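# Place bottles on ledges matching their cap colours

## Task

For every bottle, set it upright on the wall ledge whose label strip is the same colour as that bottle's cap, so that the entire base rests on the ledge.

## Robot and tools

Robot: two seven-joint arms, left_arm and right_arm, each ending in a parallel two-finger gripper. The left arm sits on the +y side. These names do not tell you which side of a camera image an arm appears on. Loose objects may occasionally get a brief push from outside.

Frame: every position and orientation uses one scene frame. Its origin is on the plane z = 0, below the midpoint between the two arm bases, which stand 0.70 m above that plane. +z is up and +x is forward, the direction both arms face. Positions are in metres. Orientations are quaternions written w first (qw, qx, qy, qz). On a gripper, +z runs along the fingers toward the tips and y is the closing direction. end_effector_position is the point between the pads when they are closed, just under 1 cm behind the tips. While closing from wide open, the tips move about 17 mm further along +z, mostly while the pads are still more than 70 mm apart. Reported poses can be wrong by a few centimetres, more so at long reach.

Row layout (shared by all moving tools): one flat list of 16 numbers covering both arms, left_arm first: x, y, z, qw, qx, qy, qz, opening, then the same eight for right_arm. x, y, z and the quaternion are an absolute gripper pose in the scene frame, not an offset. opening runs from -1 (closed) to +1 (fully open, 0.145 m). Closing fully from wide open takes at least about 0.5 s. Always fill in both arms. To keep an arm still, repeat the exact pose from the last result taken before it stopped, plus the opening you want. To keep an orientation steady, repeat the same quaternion in every row, because the reported quaternion drifts. A 0 in the opening slot is a real command, so to leave a gripper unchanged, resend its present command.

execute_actions(actions, cameras): actions is a list of actions. Each action is a list of 1 to 15 rows, and each row lasts one 1/30 s control step. If an action has fewer than 15 rows, its last row is held for the remaining steps, so one action takes 0.5 s. For each gripper, a target more than 0.6 m from its current position along any of that gripper's own axes makes the action refused for both arms. The first action is checked against the latest reported state. An empty actions list only returns the state and images. cameras chooses which images come back: leave it out, or give null or ["all"], for all of them; [] for none. An unknown name invalidates the call.

move(target, speed, blend, opening_speed, blocking, cameras): drives each gripper in a straight line from its Hand target to the pose given in target. target is one 16-number row, or a list of up to 15 rows that are visited in turn, and it has no 0.6 m restriction. speed is in m/s, from 0.002 to 1.1, default 0.25, given as one number or one per target. Turning is capped at twice that value in rad/s. blend is a corner-rounding distance in metres for lists, default 0. opening_speed is the rate the commanded opening changes, in units per second on the -1..1 scale, at least 0.2. With blocking=false you get a result after about 0.5 s while the motion carries on, and a new move takes over from the current point. The paths ignore obstacles and the other arm. Grippers lag behind the path, can stray from it and can overshoot speed, especially when the arm is nearly straight. A faster approach gives a harder impact, and aiming further past a contact pushes harder. The first row's openings are applied at the start. A later row's openings are applied once everything has come to rest at that row. A whole move is cut off after 10 s. The result adds a move: line. done means the arm is resting within 3 mm and 2 degrees of its pose. off_target, moving, held and fault are other endings. held can mean that the clearance check stopped the path. limits=paced means the command was clipped; limits=held means steps were withheld. Neither done nor off_target tells you whether the gripper is touching something.

wait(seconds, cameras): 0 to 10 s with each arm keeping its last command. It returns early if a running move finishes. stop(cameras): brakes the current move to rest, and needs more room after fast motion. zoom_image(camera, region): camera is cam_high or cam_low. region is [x0, y0, x1, y1] in image pixels with (0,0) at top left, at most 504x504, taken from that camera's latest image. read_manual(section): licence texts only. finished_scene(scene): ends the current scene for good; pass its number.

Controller behaviour: at each step the commanded orientation is clipped to within 32 degrees of the measured orientation. The arm moves by damped IK and favours position when it cannot reach both. One action may fall short. Afterwards the arm heads for the Hand target shown in the result, so send the rest of the motion in the next command. Large wrist turns can swing the elbow.

Results: pose lines per gripper, Hand target, Tool commands, Joint positions (the last value is the finger opening in metres), joint velocities (reported as "within noise" when still), joint torques (these include gravity, carry per-unit offsets, and joints 3 and 4 wrap at ±28 N m), grip_measured (the opening on the -1..1 scale), and sometimes step-by-step positions. MOTOR HOT appears at 85 °C. At 100 °C an OVER-TEMPERATURE FAULT stops the arm for 30-60 s or longer. Holding loads, staying stretched out, or pushing toward unreachable poses heats the motors.

Gripping: to hold an object, keep commanding an opening well below grip_measured; the lower the command, the firmer the grip. Each pad applies about 10 N, on objects up to about 11 cm wide. Fast closing squeezes harder.

Cameras: cam_high and cam_low, both 896x504, with calibration given. Their poses may be off by a few degrees or millimetres.

Avoid: knocking or pushing anything out of the work area, dropping or releasing objects while they are moving, fast impacts and hard presses, and collisions between the arms. The clearance check does not stop the two grippers from hitting each other, and closing a gripper on the other arm's fingers also counts as a collision. Bottles must finish upright and stay standing without the robot holding them.

Each tool is called after ">>>" in YAML: its name, and indented under it one key for each argument.

## Session

>>> execute_actions:
  actions: []

Scene clock: 0.00 s.
left_arm: end_effector_position=(+0.2239, +0.1828, +0.6144) grip_measured=+1.00 end_effector_quat_wxyz=(-0.319, +0.395, -0.515, +0.691) | right_arm: end_effector_position=(+0.4009, -0.1655, +0.3728) grip_measured=+1.00 end_effector_quat_wxyz=(+0.260, +0.265, +0.837, +0.401)
Joint positions: left_arm=[-1.106 0.942 0.535 2.339 -0.48 -0.199 -0.367 0.145] | right_arm=[0.583 0.619 -0.841 0.925 -1.182 -0.496 -0.047 0.145]
Joint velocities: within noise
Joint torques (N m): no reading
Motor temperatures (°C): left_arm=[20 20 22 21 21 23 21] | right_arm=[20 22 22 19 20 19 21]
Hand target: left_arm +0.2239, +0.1828, +0.6144; -0.319, +0.395, -0.515, +0.691 | right_arm +0.4009, -0.1655, +0.3728; +0.260, +0.265, +0.837, +0.401
Tool commands: left_gripper/opening=+1.0 right_gripper/opening=+1.0

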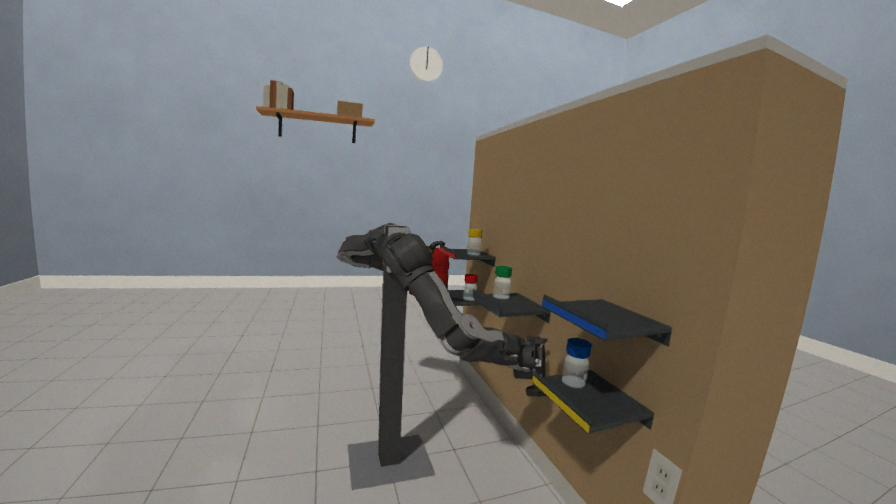

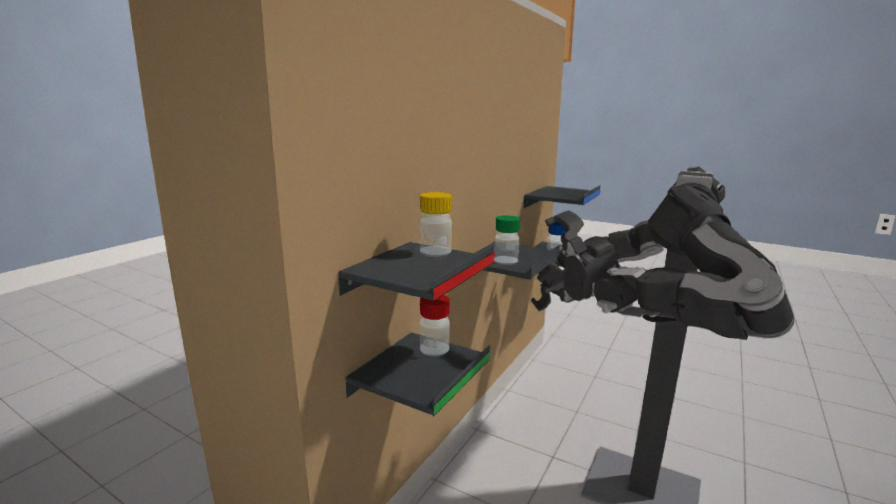

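>>> zoom_image:
  camera: "cam_high"
  region: [420, 210, 690, 440]

>>> zoom_image:
  camera: "cam_low"
  region: [330, 170, 610, 420]

Scaled by 1.867 from the camera's 896x504 image, which has a finer 1280x720 frame.

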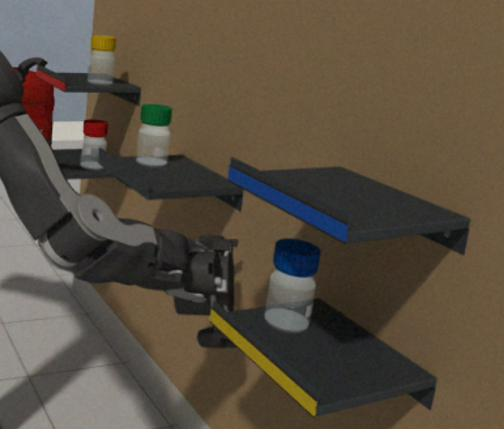

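Scaled by 1.800 from the camera's 896x504 image, which has a finer 1280x720 frame.

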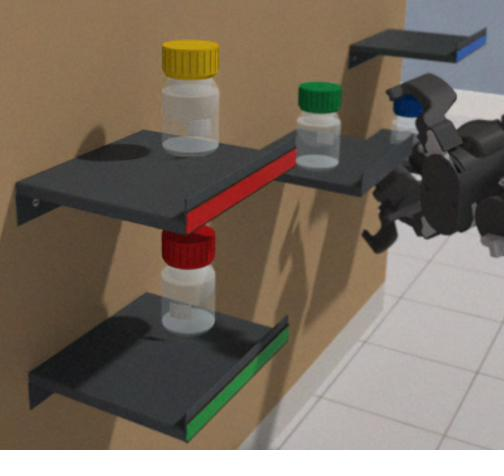

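>>> move:
  target:
    - [0.2239,0.1828,0.6144,-0.319,0.395,-0.515,0.691,1,0.22,-0.2,0.40,0.26,0.265,0.837,0.401,1]
    - [0.18,0.25,0.55,0,0.7071,0,0.7071,1,0.21,-0.36,0.50,0,0.7071,0,0.7071,1]

Scene clock: 134.20 s.
left_arm: end_effector_position=(+0.1801, +0.2496, +0.5501) grip_measured=+1.00 end_effector_quat_wxyz=(+0.000, +0.707, +0.001, +0.707) | right_arm: end_effector_position=(+0.2094, -0.3605, +0.4992) grip_measured=+1.00 end_effector_quat_wxyz=(+0.001, +0.708, -0.001, +0.707)
Joint positions: left_arm=[-1.41 0.81 0.394 2.312 0.631 -0.6 -0.364 0.145] | right_arm=[-1.15 0.994 0.384 1.692 1.133 -0.754 0.136 0.145]
Joint velocities: within noise
Joint torques (N m): left_arm=[-1.7 0.62 1.51 3.4 0.04 -0.67 0.22] | right_arm=[-0.57 3.52 3.82 1.99 0.25 -0.39 0.12]
Motor temperatures (°C): left_arm=[20 21 23 22 21 23 22] | right_arm=[23 23 23 20 20 19 21]
Hand target: left_arm +0.1800, +0.2500, +0.5499; +0.000, +0.707, +0.000, +0.707 | right_arm +0.2100, -0.3600, +0.5000; +0.000, +0.707, +0.000, +0.707
Off the commanded pose: left_arm 0.000 m, 0 deg | right_arm 0.001 m, 0 deg.
joint sent to its limit (left arm) — joint 1 (shoulder pitch), lower limit. The joint targets still meet the commanded pose.
move: done

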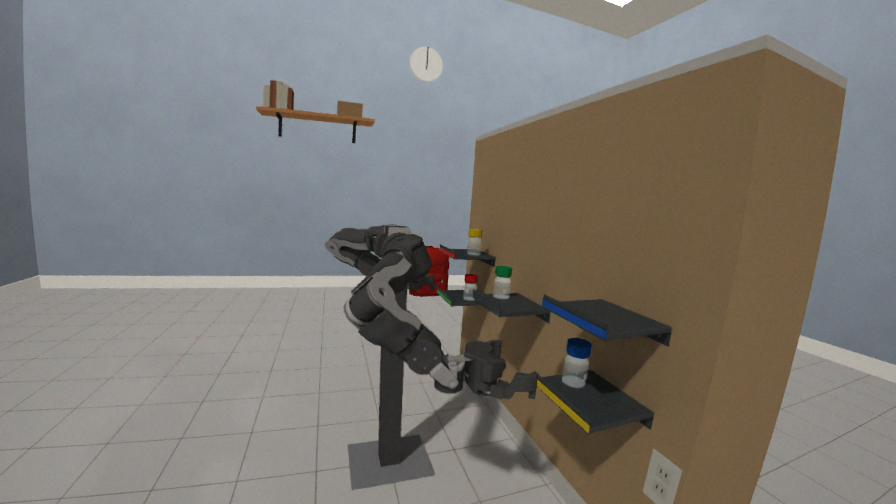

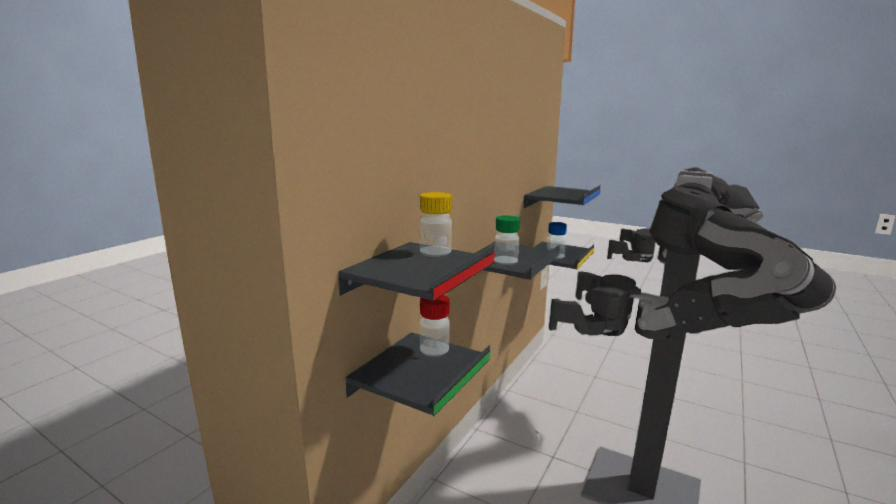

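>>> zoom_image:
  camera: "cam_high"
  region: [440, 310, 660, 440]

>>> zoom_image:
  camera: "cam_low"
  region: [480, 200, 680, 350]

Scaled by 2.291 from the camera's 896x504 image, which has a finer 1280x720 frame.

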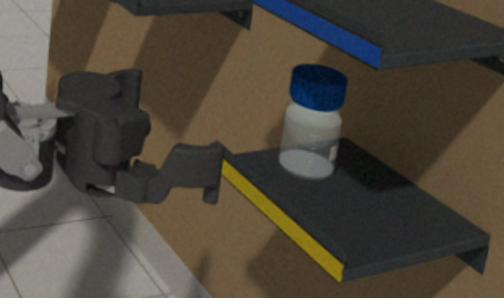

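Scaled by 2.520 from the camera's 896x504 image, which has a finer 1280x720 frame.

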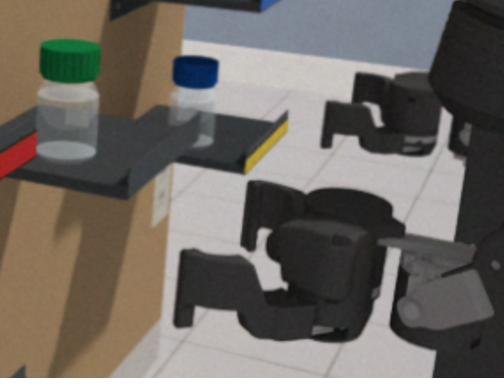

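>>> move:
  target:
    - [0.18,0.25,0.55,0,0.7071,0,0.7071,1,0.24,-0.353,0.499,0,0.7071,0,0.7071,1]
    - [0.18,0.25,0.55,0,0.7071,0,0.7071,1,0.40,-0.353,0.499,0,0.7071,0,0.7071,1]
  speed: 0.15

>>> zoom_image:
  camera: "cam_high"
  region: [480, 290, 700, 440]

>>> zoom_image:
  camera: "cam_low"
  region: [500, 170, 650, 290]

Scene clock: 165.23 s.
left_arm: end_effector_position=(+0.1801, +0.2496, +0.5501) grip_measured=+1.00 end_effector_quat_wxyz=(+0.000, +0.707, +0.001, +0.707) | right_arm: end_effector_position=(+0.4006, -0.3543, +0.5021) grip_measured=+1.00 end_effector_quat_wxyz=(+0.001, +0.703, -0.004, +0.711)
Joint positions: left_arm=[-1.41 0.81 0.394 2.312 0.631 -0.6 -0.364 0.145] | right_arm=[0.256 0.923 -0.413 1.141 1.023 -0.33 0.113 0.145]
Joint velocities: within noise
Joint torques (N m): left_arm=[-1.7 0.62 1.51 3.4 0.03 -0.67 0.23] | right_arm=[4.1 6.69 2.36 2.04 0.09 -0.32 0.15]
Motor temperatures (°C): left_arm=[20 21 23 22 21 24 21] | right_arm=[22 23 23 20 20 19 21]
Hand target: left_arm +0.1800, +0.2500, +0.5499; +0.000, +0.707, +0.000, +0.707 | right_arm +0.4000, -0.3530, +0.4989; +0.000, +0.707, +0.000, +0.707
Off the commanded pose: left_arm 0.000 m, 0 deg | right_arm 0.003 m, 1 deg.
joint sent to its limit (left arm) — joint 1 (shoulder pitch), lower limit. The joint targets still meet the commanded pose.
move: done

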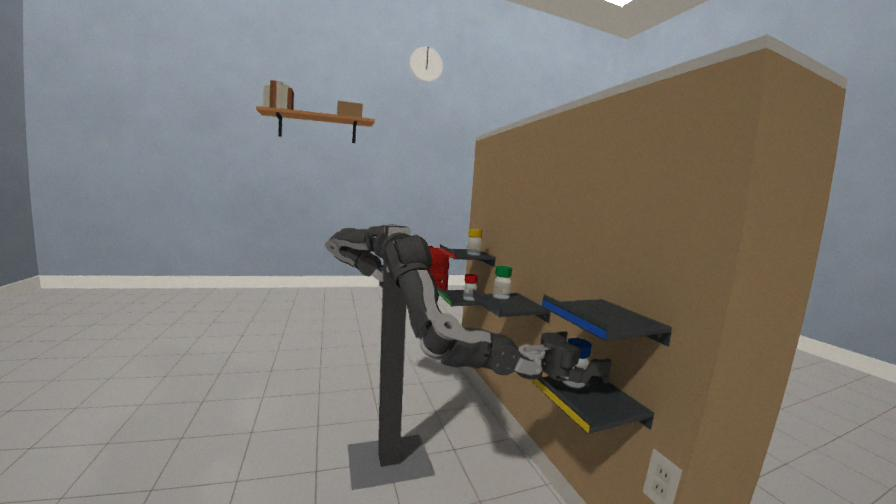

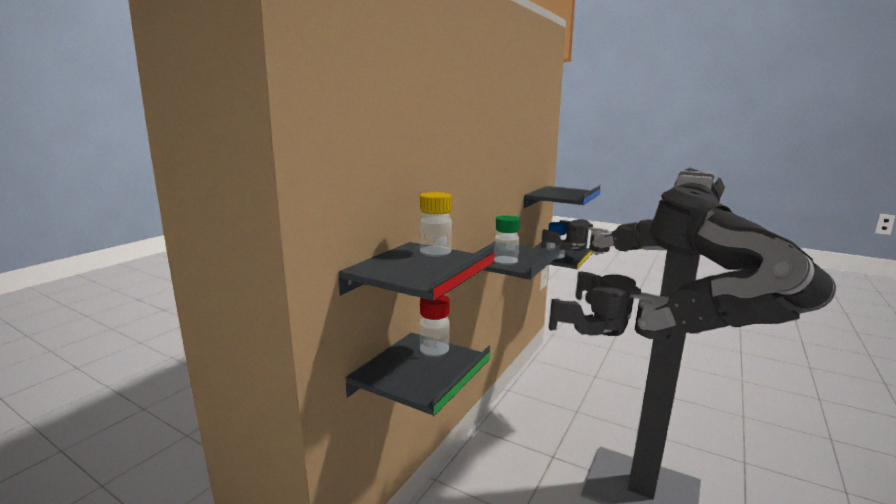

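Scaled by 2.291 from the camera's 896x504 image, which has a finer 1280x720 frame.

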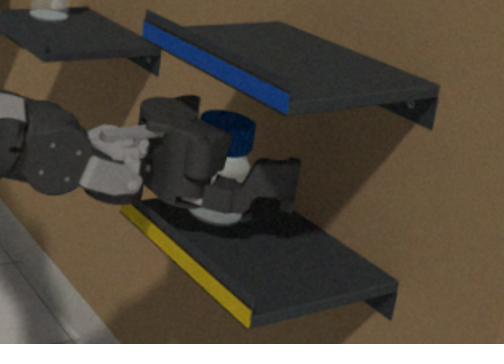

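Scaled by 3.360 from the camera's 896x504 image, which has a finer 1280x720 frame.

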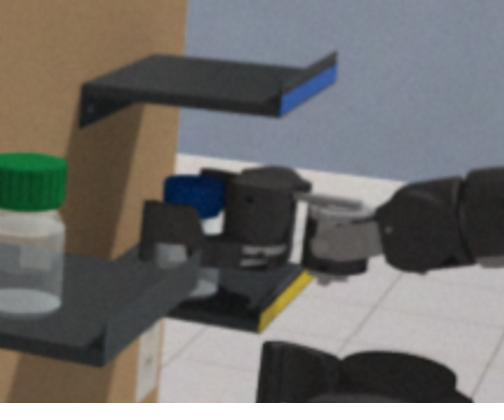

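>>> move:
  target: [0.18,0.25,0.55,0,0.7071,0,0.7071,1,0.40,-0.353,0.499,0,0.7071,0,0.7071,-0.6]
  opening_speed: 1

>>> zoom_image:
  camera: "cam_high"
  region: [480, 290, 700, 440]

Scene clock: 174.10 s.
left_arm: end_effector_position=(+0.1801, +0.2496, +0.5501) grip_measured=+1.00 end_effector_quat_wxyz=(+0.000, +0.707, +0.001, +0.707) | right_arm: end_effector_position=(+0.4006, -0.3539, +0.5020) grip_measured=-0.35 end_effector_quat_wxyz=(+0.001, +0.704, -0.002, +0.711)
Joint positions: left_arm=[-1.41 0.81 0.394 2.312 0.631 -0.6 -0.364 0.145] | right_arm=[0.256 0.923 -0.413 1.141 1.021 -0.329 0.114 0.049]
Joint velocities: within noise
Joint torques (N m): left_arm=[-1.73 0.62 1.51 3.4 0.03 -0.66 0.23] | right_arm=[4.15 6.55 2.67 2.06 0.14 -0.34 0.12]
Motor temperatures (°C): left_arm=[20 21 23 22 21 24 21] | right_arm=[22 23 23 20 20 19 21]
Hand target: left_arm +0.1800, +0.2500, +0.5499; +0.000, +0.707, +0.000, +0.707 | right_arm +0.4000, -0.3530, +0.4989; +0.000, +0.707, +0.000, +0.707
Off the commanded pose: left_arm 0.000 m, 0 deg | right_arm 0.003 m, 1 deg.
joint sent to its limit (left arm) — joint 1 (shoulder pitch), lower limit. The joint targets still meet the commanded pose.
move: done

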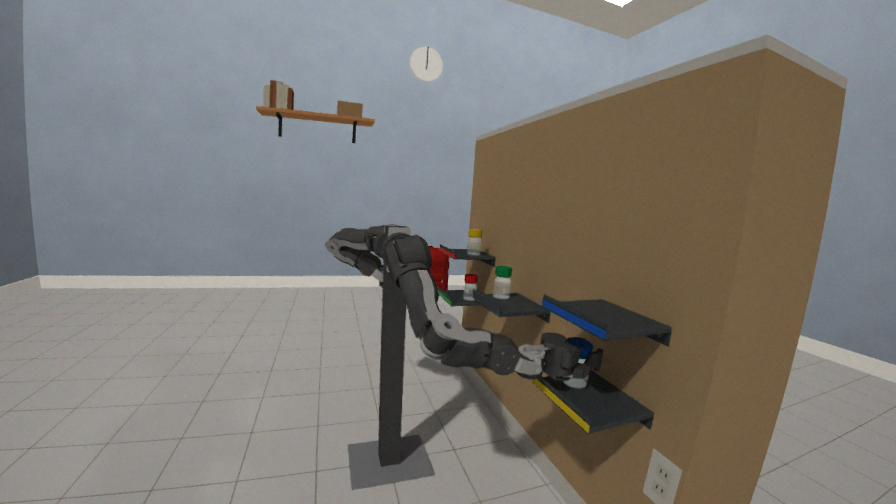

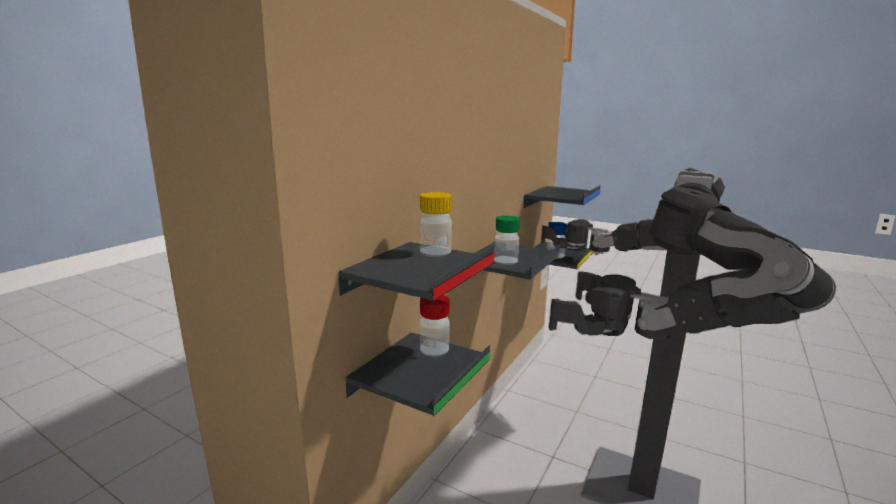

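Scaled by 2.291 from the camera's 896x504 image, which has a finer 1280x720 frame.

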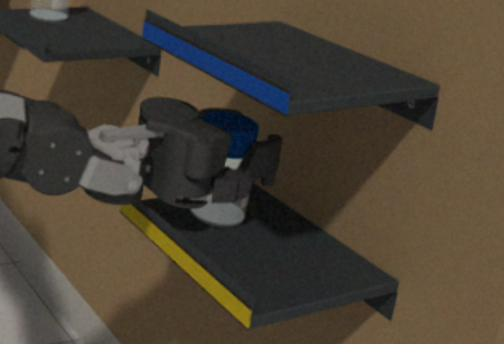

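>>> move:
  target:
    - [0.18,0.25,0.55,0,0.7071,0,0.7071,1,0.40,-0.355,0.54,0,0.7071,0,0.7071,-0.6]
    - [0.18,0.25,0.55,0,0.7071,0,0.7071,1,0.21,-0.36,0.54,0,0.7071,0,0.7071,-0.6]
    - [0.18,0.25,0.55,0,0.7071,0,0.7071,1,0.21,-0.41,0.745,0,0.7071,0,0.7071,-0.6]
    - [0.18,0.25,0.55,0,0.7071,0,0.7071,1,0.395,-0.41,0.745,0,0.7071,0,0.7071,-0.6]
  speed: 0.16

>>> zoom_image:
  camera: "cam_high"
  region: [480, 230, 700, 380]

>>> zoom_image:
  camera: "cam_low"
  region: [500, 140, 650, 260]

Scene clock: 191.53 s.
left_arm: end_effector_position=(+0.1801, +0.2496, +0.5501) grip_measured=+1.00 end_effector_quat_wxyz=(+0.000, +0.707, +0.001, +0.707) | right_arm: end_effector_position=(+0.3948, -0.4101, +0.7425) grip_measured=-0.35 end_effector_quat_wxyz=(+0.000, +0.711, +0.001, +0.704)
Joint positions: left_arm=[-1.41 0.81 0.394 2.312 0.631 -0.6 -0.364 0.145] | right_arm=[-1.191 1.681 1.368 1.286 1.558 0.189 0.182 0.049]
Joint velocities: within noise
Joint torques (N m): left_arm=[-1.7 0.62 1.51 3.4 0.03 -0.66 0.23] | right_arm=[4.34 3.68 5.23 0.44 0.29 -0.62 -0.09]
Motor temperatures (°C): left_arm=[20 21 23 22 21 24 21] | right_arm=[22 24 24 20 20 20 21]
Hand target: left_arm +0.1800, +0.2500, +0.5499; +0.000, +0.707, +0.000, +0.707 | right_arm +0.3949, -0.4101, +0.7450; +0.000, +0.707, +0.000, +0.707
Off the commanded pose: left_arm 0.000 m, 0 deg | right_arm 0.003 m, 1 deg.
joint sent to its limit (left arm) — joint 1 (shoulder pitch), lower limit. The joint targets still meet the commanded pose.
joint sent to its limit (right arm) — joint 5 (forearm roll), upper limit. The joint targets still meet the commanded pose.
move: done

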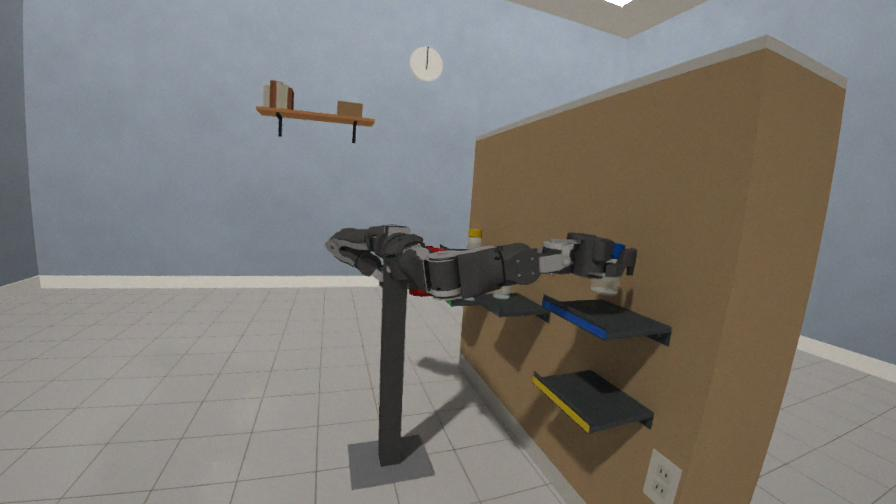

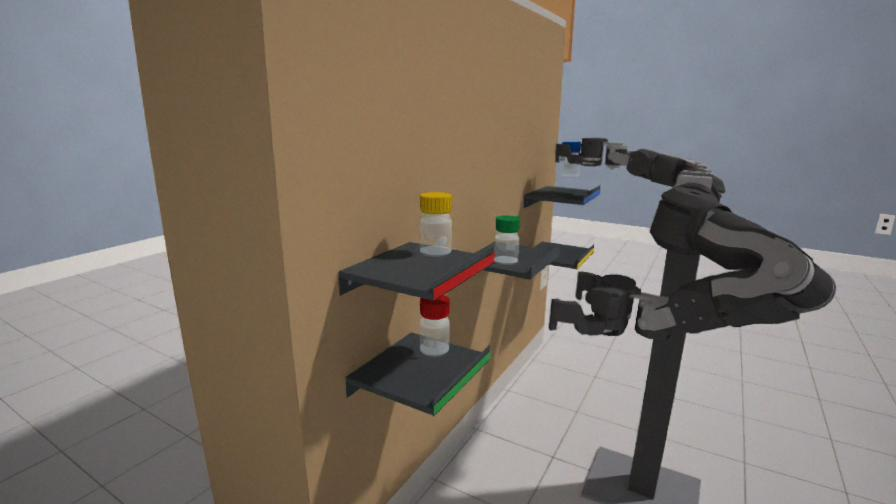

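Scaled by 2.291 from the camera's 896x504 image, which has a finer 1280x720 frame.

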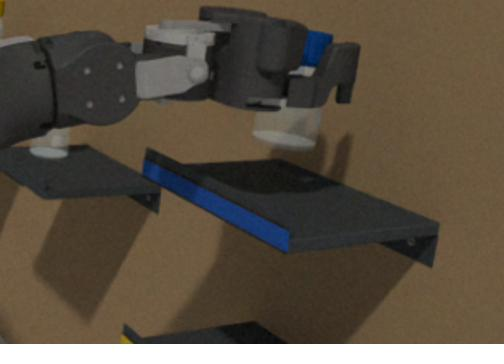

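Scaled by 3.360 from the camera's 896x504 image, which has a finer 1280x720 frame.

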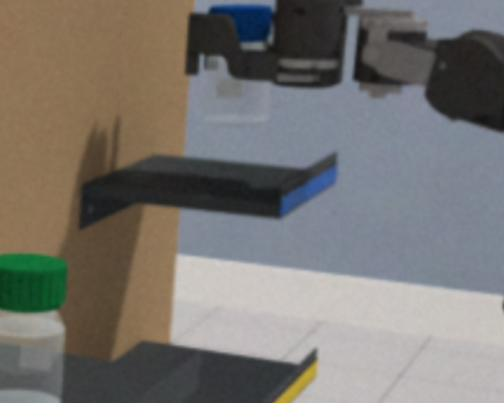

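>>> move:
  target:
    - [0.18,0.25,0.55,0,0.7071,0,0.7071,1,0.395,-0.41,0.715,0,0.7071,0,0.7071,-0.6]
    - [0.18,0.25,0.55,0,0.7071,0,0.7071,1,0.395,-0.41,0.700,0,0.7071,0,0.7071,-0.6]
  speed: [0.08,0.02]

>>> zoom_image:
  camera: "cam_high"
  region: [540, 230, 680, 350]

>>> zoom_image:
  camera: "cam_low"
  region: [500, 140, 620, 230]

Scene clock: 200.67 s.
left_arm: end_effector_position=(+0.1801, +0.2496, +0.5501) grip_measured=+1.00 end_effector_quat_wxyz=(+0.000, +0.707, +0.001, +0.707) | right_arm: end_effector_position=(+0.3951, -0.4090, +0.7007) grip_measured=-0.35 end_effector_quat_wxyz=(+0.009, +0.713, +0.013, +0.701)
Joint positions: left_arm=[-1.41 0.81 0.394 2.312 0.631 -0.6 -0.364 0.145] | right_arm=[-1.311 1.66 1.314 1.312 1.559 0.019 0.177 0.049]
Joint velocities: within noise
Joint torques (N m): left_arm=[-1.7 0.65 1.5 3.4 0.04 -0.67 0.23] | right_arm=[3.81 1.94 3.89 0.43 0.29 -0.74 -0.17]
Motor temperatures (°C): left_arm=[20 21 23 22 21 24 21] | right_arm=[22 24 24 19 20 20 21]
Hand target: left_arm +0.1800, +0.2500, +0.5499; +0.000, +0.707, +0.000, +0.707 | right_arm +0.3948, -0.4100, +0.7001; +0.012, +0.711, +0.011, +0.703
Off the commanded pose: left_arm 0.000 m, 0 deg | right_arm 0.001 m, 2 deg.
joint sent to its limit (left arm) — joint 1 (shoulder pitch), lower limit. The joint targets still meet the commanded pose.
joint sent to its limit (right arm) — joint 1 (shoulder pitch), lower limit; joint 5 (forearm roll), upper limit. The joint targets still meet the commanded pose.
move: done

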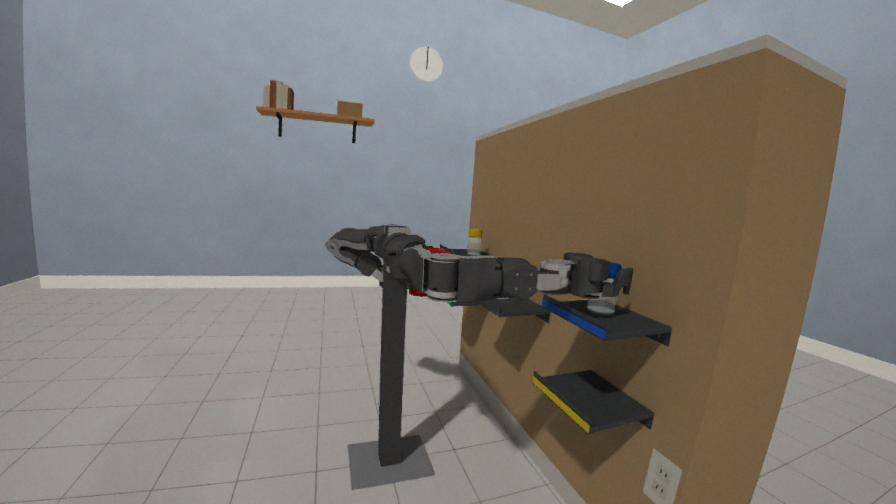

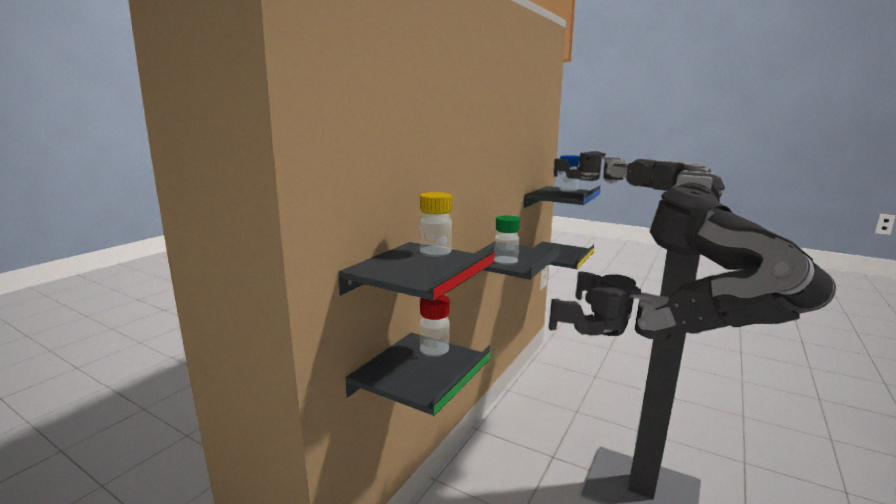

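Scaled by 3.600 from the camera's 896x504 image, which has a finer 1280x720 frame.

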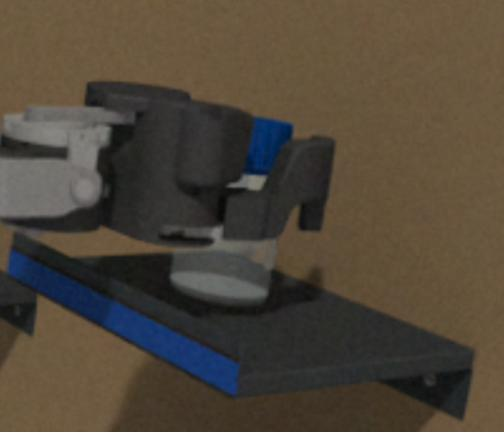

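Scaled by 4.200 from the camera's 896x504 image, which has a finer 1280x720 frame.

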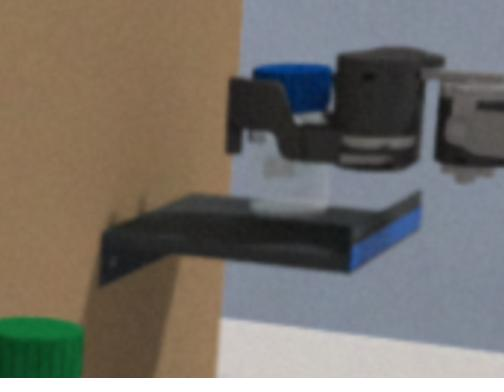

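>>> move:
  target: [0.18,0.25,0.55,0,0.7071,0,0.7071,1,0.395,-0.41,0.695,0,0.7071,0,0.7071,-0.6]
  speed: 0.02
  cameras: ["cam_high","cam_low"]

>>> zoom_image:
  camera: "cam_low"
  region: [500, 140, 620, 230]

>>> zoom_image:
  camera: "cam_high"
  region: [540, 230, 680, 350]

Scene clock: 210.77 s.
left_arm: end_effector_position=(+0.1801, +0.2496, +0.5501) grip_measured=+1.00 end_effector_quat_wxyz=(+0.000, +0.707, +0.001, +0.707) | right_arm: end_effector_position=(+0.3951, -0.4090, +0.6960) grip_measured=-0.35 end_effector_quat_wxyz=(+0.012, +0.713, +0.014, +0.701)
Joint positions: left_arm=[-1.41 0.81 0.394 2.312 0.631 -0.6 -0.364 0.145] | right_arm=[-1.311 1.66 1.293 1.313 1.559 -0.001 0.175 0.049]
Joint velocities: within noise
Joint torques (N m): left_arm=[-1.7 0.62 1.51 3.4 0.03 -0.66 0.23] | right_arm=[3.57 2.12 3.77 0.49 0.3 -0.75 -0.19]
Motor temperatures (°C): left_arm=[20 21 23 22 21 24 21] | right_arm=[22 23 24 19 20 20 21]
Hand target: left_arm +0.1800, +0.2500, +0.5499; +0.000, +0.707, +0.000, +0.707 | right_arm +0.3949, -0.4100, +0.6951; +0.014, +0.712, +0.013, +0.702
Off the commanded pose: left_arm 0.000 m, 0 deg | right_arm 0.001 m, 2 deg.
joint sent to its limit (left arm) — joint 1 (shoulder pitch), lower limit. The joint targets still meet the commanded pose.
joint sent to its limit (right arm) — joint 1 (shoulder pitch), lower limit; joint 5 (forearm roll), upper limit. The joint targets still meet the commanded pose.
move: done

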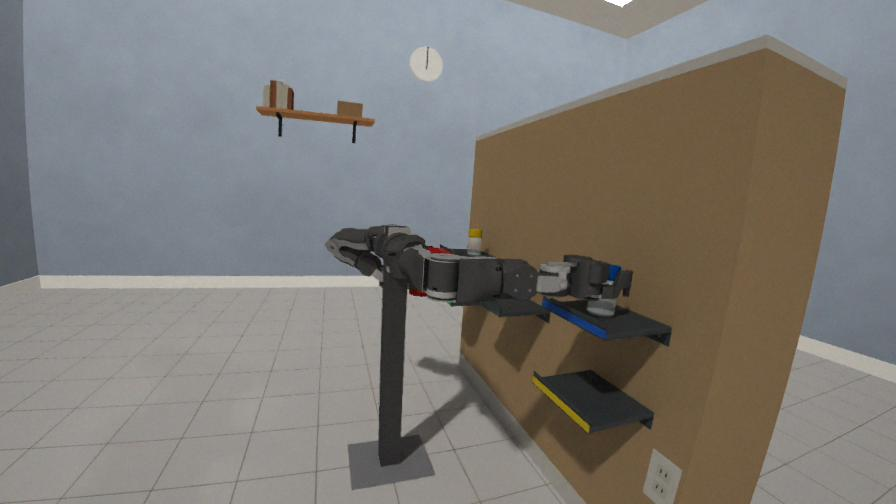

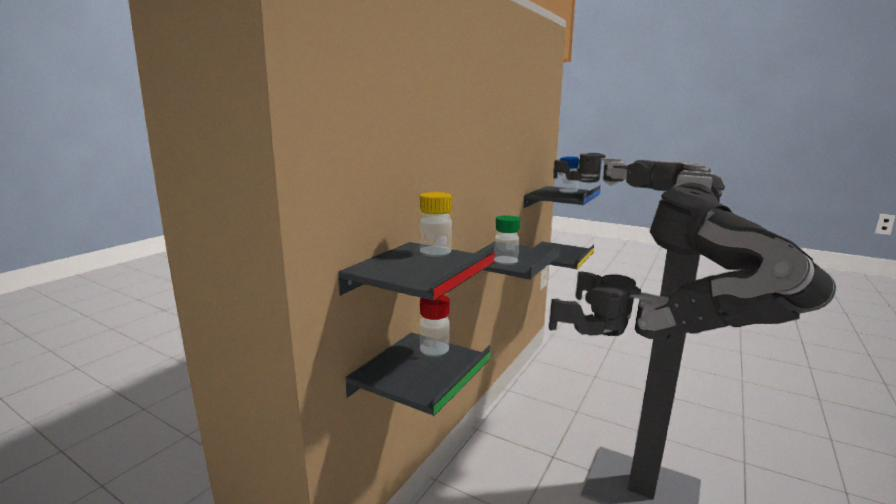

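Scaled by 4.200 from the camera's 896x504 image, which has a finer 1280x720 frame.

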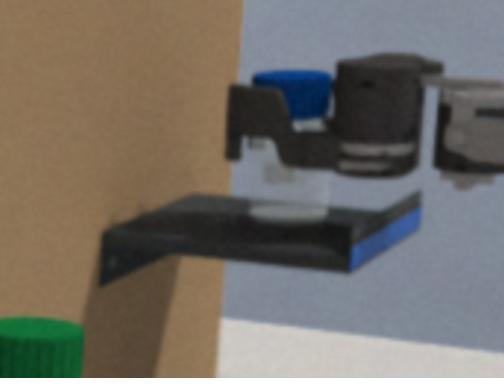

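Scaled by 3.600 from the camera's 896x504 image, which has a finer 1280x720 frame.

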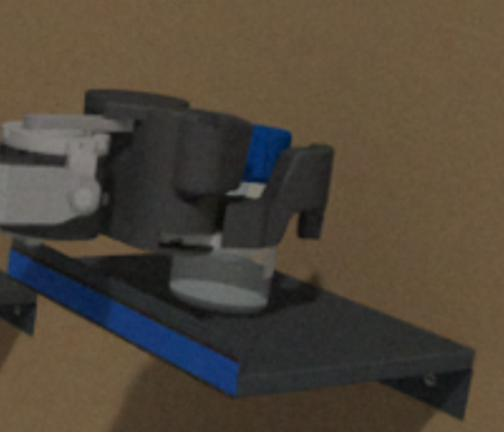

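>>> move:
  target: [0.18,0.25,0.55,0,0.7071,0,0.7071,1,0.395,-0.41,0.689,0,0.7071,0,0.7071,-0.6]
  speed: 0.02
  cameras: []

>>> move:
  target: [0.18,0.25,0.55,0,0.7071,0,0.7071,1,0.395,-0.41,0.684,0,0.7071,0,0.7071,-0.6]
  speed: 0.02

>>> zoom_image:
  camera: "cam_low"
  region: [500, 140, 620, 230]

>>> zoom_image:
  camera: "cam_high"
  region: [540, 230, 680, 350]

Scene clock: 227.97 s.
left_arm: end_effector_position=(+0.1801, +0.2496, +0.5501) grip_measured=+1.00 end_effector_quat_wxyz=(+0.000, +0.707, +0.001, +0.707) | right_arm: end_effector_position=(+0.3951, -0.4090, +0.6942) grip_measured=-0.35 end_effector_quat_wxyz=(+0.015, +0.707, +0.016, +0.706)
Joint positions: left_arm=[-1.41 0.81 0.394 2.312 0.631 -0.6 -0.364 0.145] | right_arm=[-1.311 1.66 1.271 1.315 1.561 -0.039 0.17 0.049]
Joint velocities: within noise
Joint torques (N m): left_arm=[-1.7 0.62 1.51 3.4 0.03 -0.66 0.23] | right_arm=[3.78 2.15 2.54 0.35 0.18 -0.35 -0.2]
Motor temperatures (°C): left_arm=[20 21 23 22 21 24 21] | right_arm=[22 23 24 19 20 20 21]
Hand target: left_arm +0.1800, +0.2500, +0.5499; +0.000, +0.707, +0.000, +0.707 | right_arm +0.3948, -0.4100, +0.6891; +0.017, +0.713, +0.014, +0.701
Off the commanded pose: left_arm 0.000 m, 0 deg | right_arm 0.005 m, 2 deg.
joint read past its limit (right arm) — joint 5 (forearm roll), upper limit.
joint sent to its limit (left arm) — joint 1 (shoulder pitch), lower limit. The joint targets still meet the commanded pose.
joint sent to its limit (right arm) — joint 1 (shoulder pitch), lower limit; joint 5 (forearm roll), upper limit. The joint targets are off in orientation, not in position.
move: off_target (right_arm)
No camera images: "cameras" was empty.

Scene clock: 229.37 s.
left_arm: end_effector_position=(+0.1801, +0.2496, +0.5501) grip_measured=+1.00 end_effector_quat_wxyz=(+0.000, +0.707, +0.001, +0.707) | right_arm: end_effector_position=(+0.3951, -0.4086, +0.6942) grip_measured=-0.35 end_effector_quat_wxyz=(+0.017, +0.701, +0.018, +0.712)
Joint positions: left_arm=[-1.41 0.81 0.394 2.312 0.631 -0.6 -0.364 0.145] | right_arm=[-1.306 1.66 1.253 1.318 1.561 -0.07 0.167 0.049]
Joint velocities: within noise
Joint torques (N m): left_arm=[-1.73 0.62 1.51 3.4 0.03 -0.66 0.23] | right_arm=[3.05 2.25 1.63 0.34 0.2 -0.02 -0.24]
Motor temperatures (°C): left_arm=[20 21 23 22 21 24 21] | right_arm=[22 23 24 19 20 20 21]
Hand target: left_arm +0.1800, +0.2500, +0.5499; +0.000, +0.707, +0.000, +0.707 | right_arm +0.3946, -0.4099, +0.6841; +0.019, +0.713, +0.015, +0.700
Off the commanded pose: left_arm 0.000 m, 0 deg | right_arm 0.010 m, 3 deg.
joint read past its limit (right arm) — joint 5 (forearm roll), upper limit.
joint sent to its limit (left arm) — joint 1 (shoulder pitch), lower limit. The joint targets still meet the commanded pose.
joint sent to its limit (right arm) — joint 1 (shoulder pitch), lower limit; joint 5 (forearm roll), upper limit. The joint targets are off in orientation, not in position.
move: off_target (right_arm)

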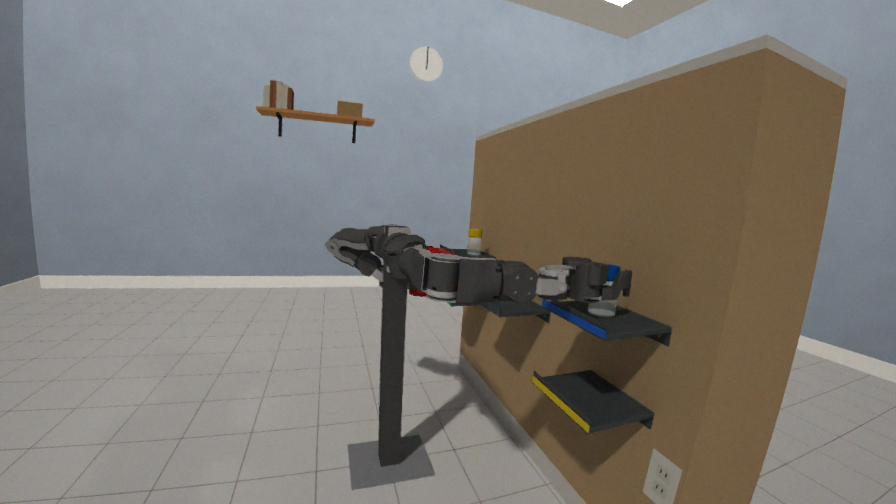

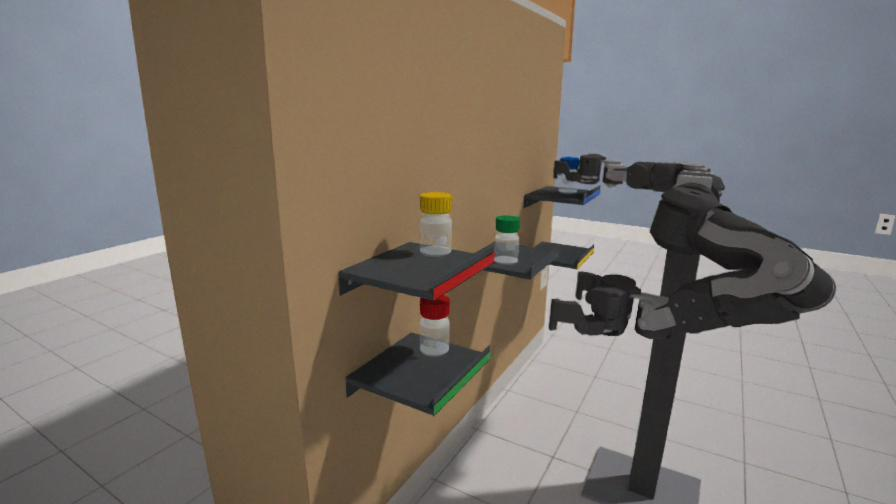

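Scaled by 4.200 from the camera's 896x504 image, which has a finer 1280x720 frame.

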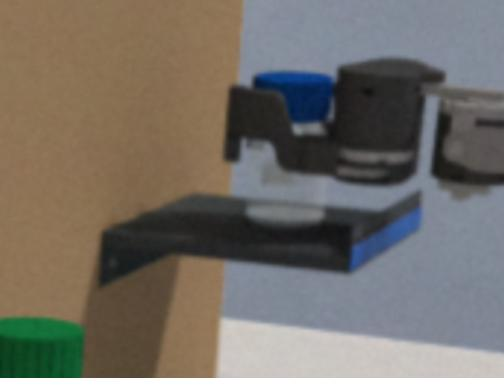

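Scaled by 3.600 from the camera's 896x504 image, which has a finer 1280x720 frame.

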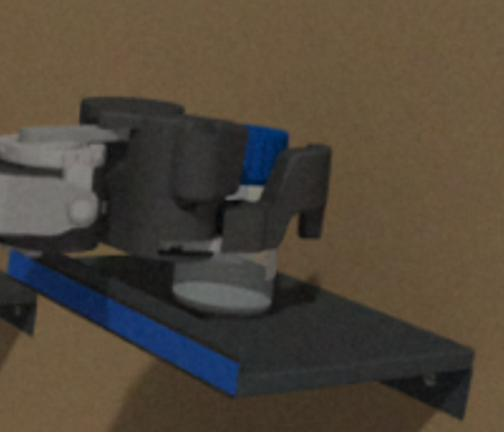

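>>> move:
  target:
    - [0.18,0.25,0.55,0,0.7071,0,0.7071,1,0.395,-0.41,0.693,0,0.7071,0,0.7071,-0.6]
    - [0.18,0.25,0.55,0,0.7071,0,0.7071,1,0.395,-0.41,0.6935,0,0.7071,0,0.7071,0.4]
    - [0.18,0.25,0.55,0,0.7071,0,0.7071,1,0.21,-0.41,0.71,0,0.7071,0,0.7071,0.4]
  speed: [0.03,0.02,0.15]
  opening_speed: 0.8

Scene clock: 241.87 s.
left_arm: end_effector_position=(+0.1801, +0.2496, +0.5501) grip_measured=+1.00 end_effector_quat_wxyz=(+0.000, +0.707, +0.001, +0.707) | right_arm: end_effector_position=(+0.2104, -0.4104, +0.7095) grip_measured=+0.40 end_effector_quat_wxyz=(+0.000, +0.707, -0.002, +0.707)
Joint positions: left_arm=[-1.41 0.81 0.394 2.312 0.631 -0.6 -0.364 0.145] | right_arm=[-1.277 0.842 1.564 1.858 1.443 0.258 0.455 0.105]
Joint velocities: within noise
Joint torques (N m): left_arm=[-1.7 0.62 1.51 3.4 0.03 -0.66 0.23] | right_arm=[-0.54 2.33 4.89 0.76 0.3 -0.24 0.16]
Motor temperatures (°C): left_arm=[20 20 23 22 21 24 21] | right_arm=[22 23 24 19 20 20 21]
Hand target: left_arm +0.1800, +0.2500, +0.5499; +0.000, +0.707, +0.000, +0.707 | right_arm +0.2100, -0.4100, +0.7099; +0.000, +0.707, +0.000, +0.707
Off the commanded pose: left_arm 0.000 m, 0 deg | right_arm 0.001 m, 0 deg.
joint sent to its limit (left arm) — joint 1 (shoulder pitch), lower limit. The joint targets still meet the commanded pose.
joint sent to its limit (right arm) — joint 3 (upper arm roll), upper limit. The joint targets still meet the commanded pose.
move: done

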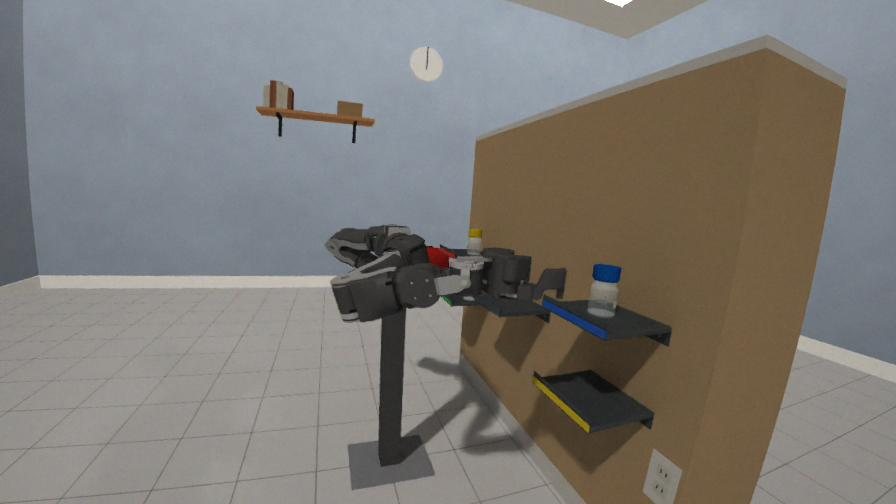

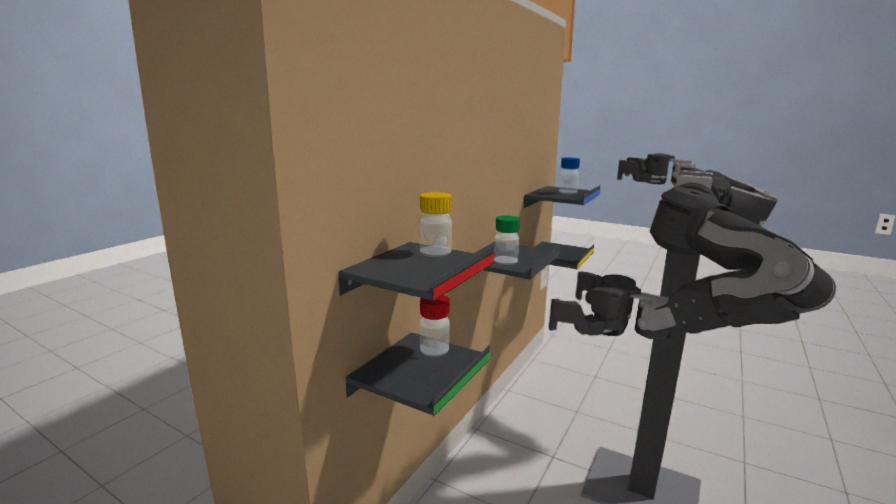

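>>> move:
  target:
    - [0.2,0.326,0.484,0,0.7071,0,0.7071,1,0.21,-0.41,0.71,0,0.7071,0,0.7071,0.4]
    - [0.405,0.326,0.484,0,0.7071,0,0.7071,1,0.21,-0.41,0.71,0,0.7071,0,0.7071,0.4]
  speed: 0.15

>>> zoom_image:
  camera: "cam_low"
  region: [330, 260, 560, 420]

>>> zoom_image:
  camera: "cam_high"
  region: [420, 220, 520, 320]

Scene clock: 255.70 s.
left_arm: end_effector_position=(+0.4060, +0.3268, +0.4881) grip_measured=+1.00 end_effector_quat_wxyz=(-0.001, +0.703, +0.002, +0.711) | right_arm: end_effector_position=(+0.2104, -0.4104, +0.7095) grip_measured=+0.40 end_effector_quat_wxyz=(+0.000, +0.707, -0.002, +0.707)
Joint positions: left_arm=[0.262 0.84 -0.433 1.161 0.935 -0.336 0.038 0.145] | right_arm=[-1.277 0.842 1.564 1.858 1.443 0.258 0.455 0.105]
Joint velocities: within noise
Joint torques (N m): left_arm=[5.74 5.71 1.62 2.47 0.15 -0.54 0.23] | right_arm=[-0.46 2.25 4.93 0.79 0.3 -0.25 0.18]
Motor temperatures (°C): left_arm=[20 21 23 22 21 24 21] | right_arm=[22 23 24 19 20 20 21]
Hand target: left_arm +0.4050, +0.3260, +0.4841; +0.000, +0.707, +0.000, +0.707 | right_arm +0.2100, -0.4100, +0.7099; +0.000, +0.707, +0.000, +0.707
Off the commanded pose: left_arm 0.004 m, 1 deg | right_arm 0.001 m, 0 deg.
joint sent to its limit (right arm) — joint 3 (upper arm roll), upper limit. The joint targets still meet the commanded pose.
move: off_target (left_arm)

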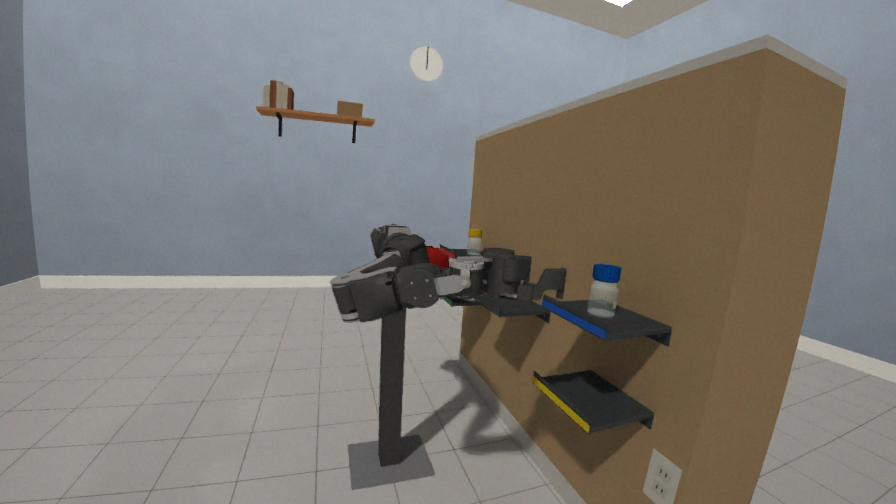

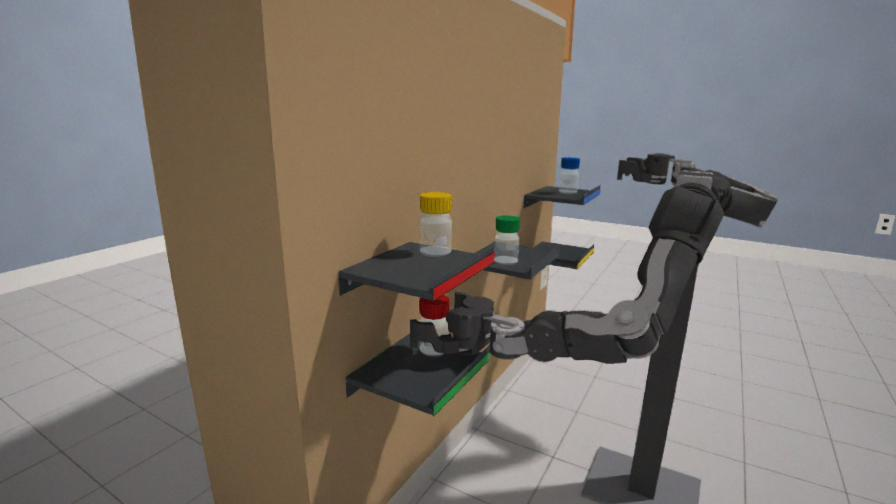

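Scaled by 2.191 from the camera's 896x504 image, which has a finer 1280x720 frame.

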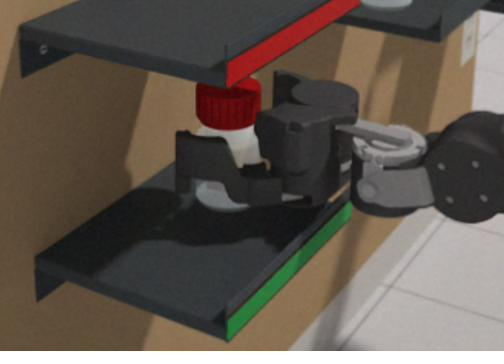

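Scaled by 5.040 from the camera's 896x504 image, which has a finer 1280x720 frame.

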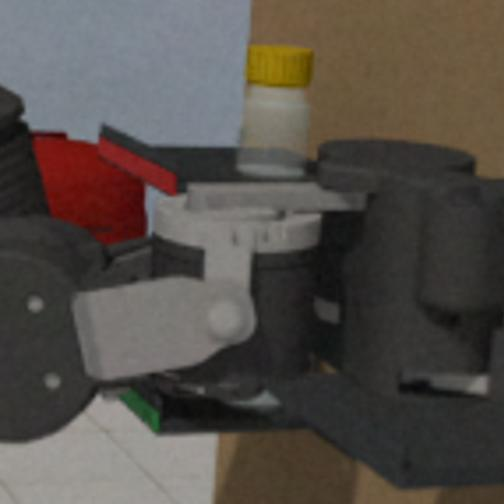

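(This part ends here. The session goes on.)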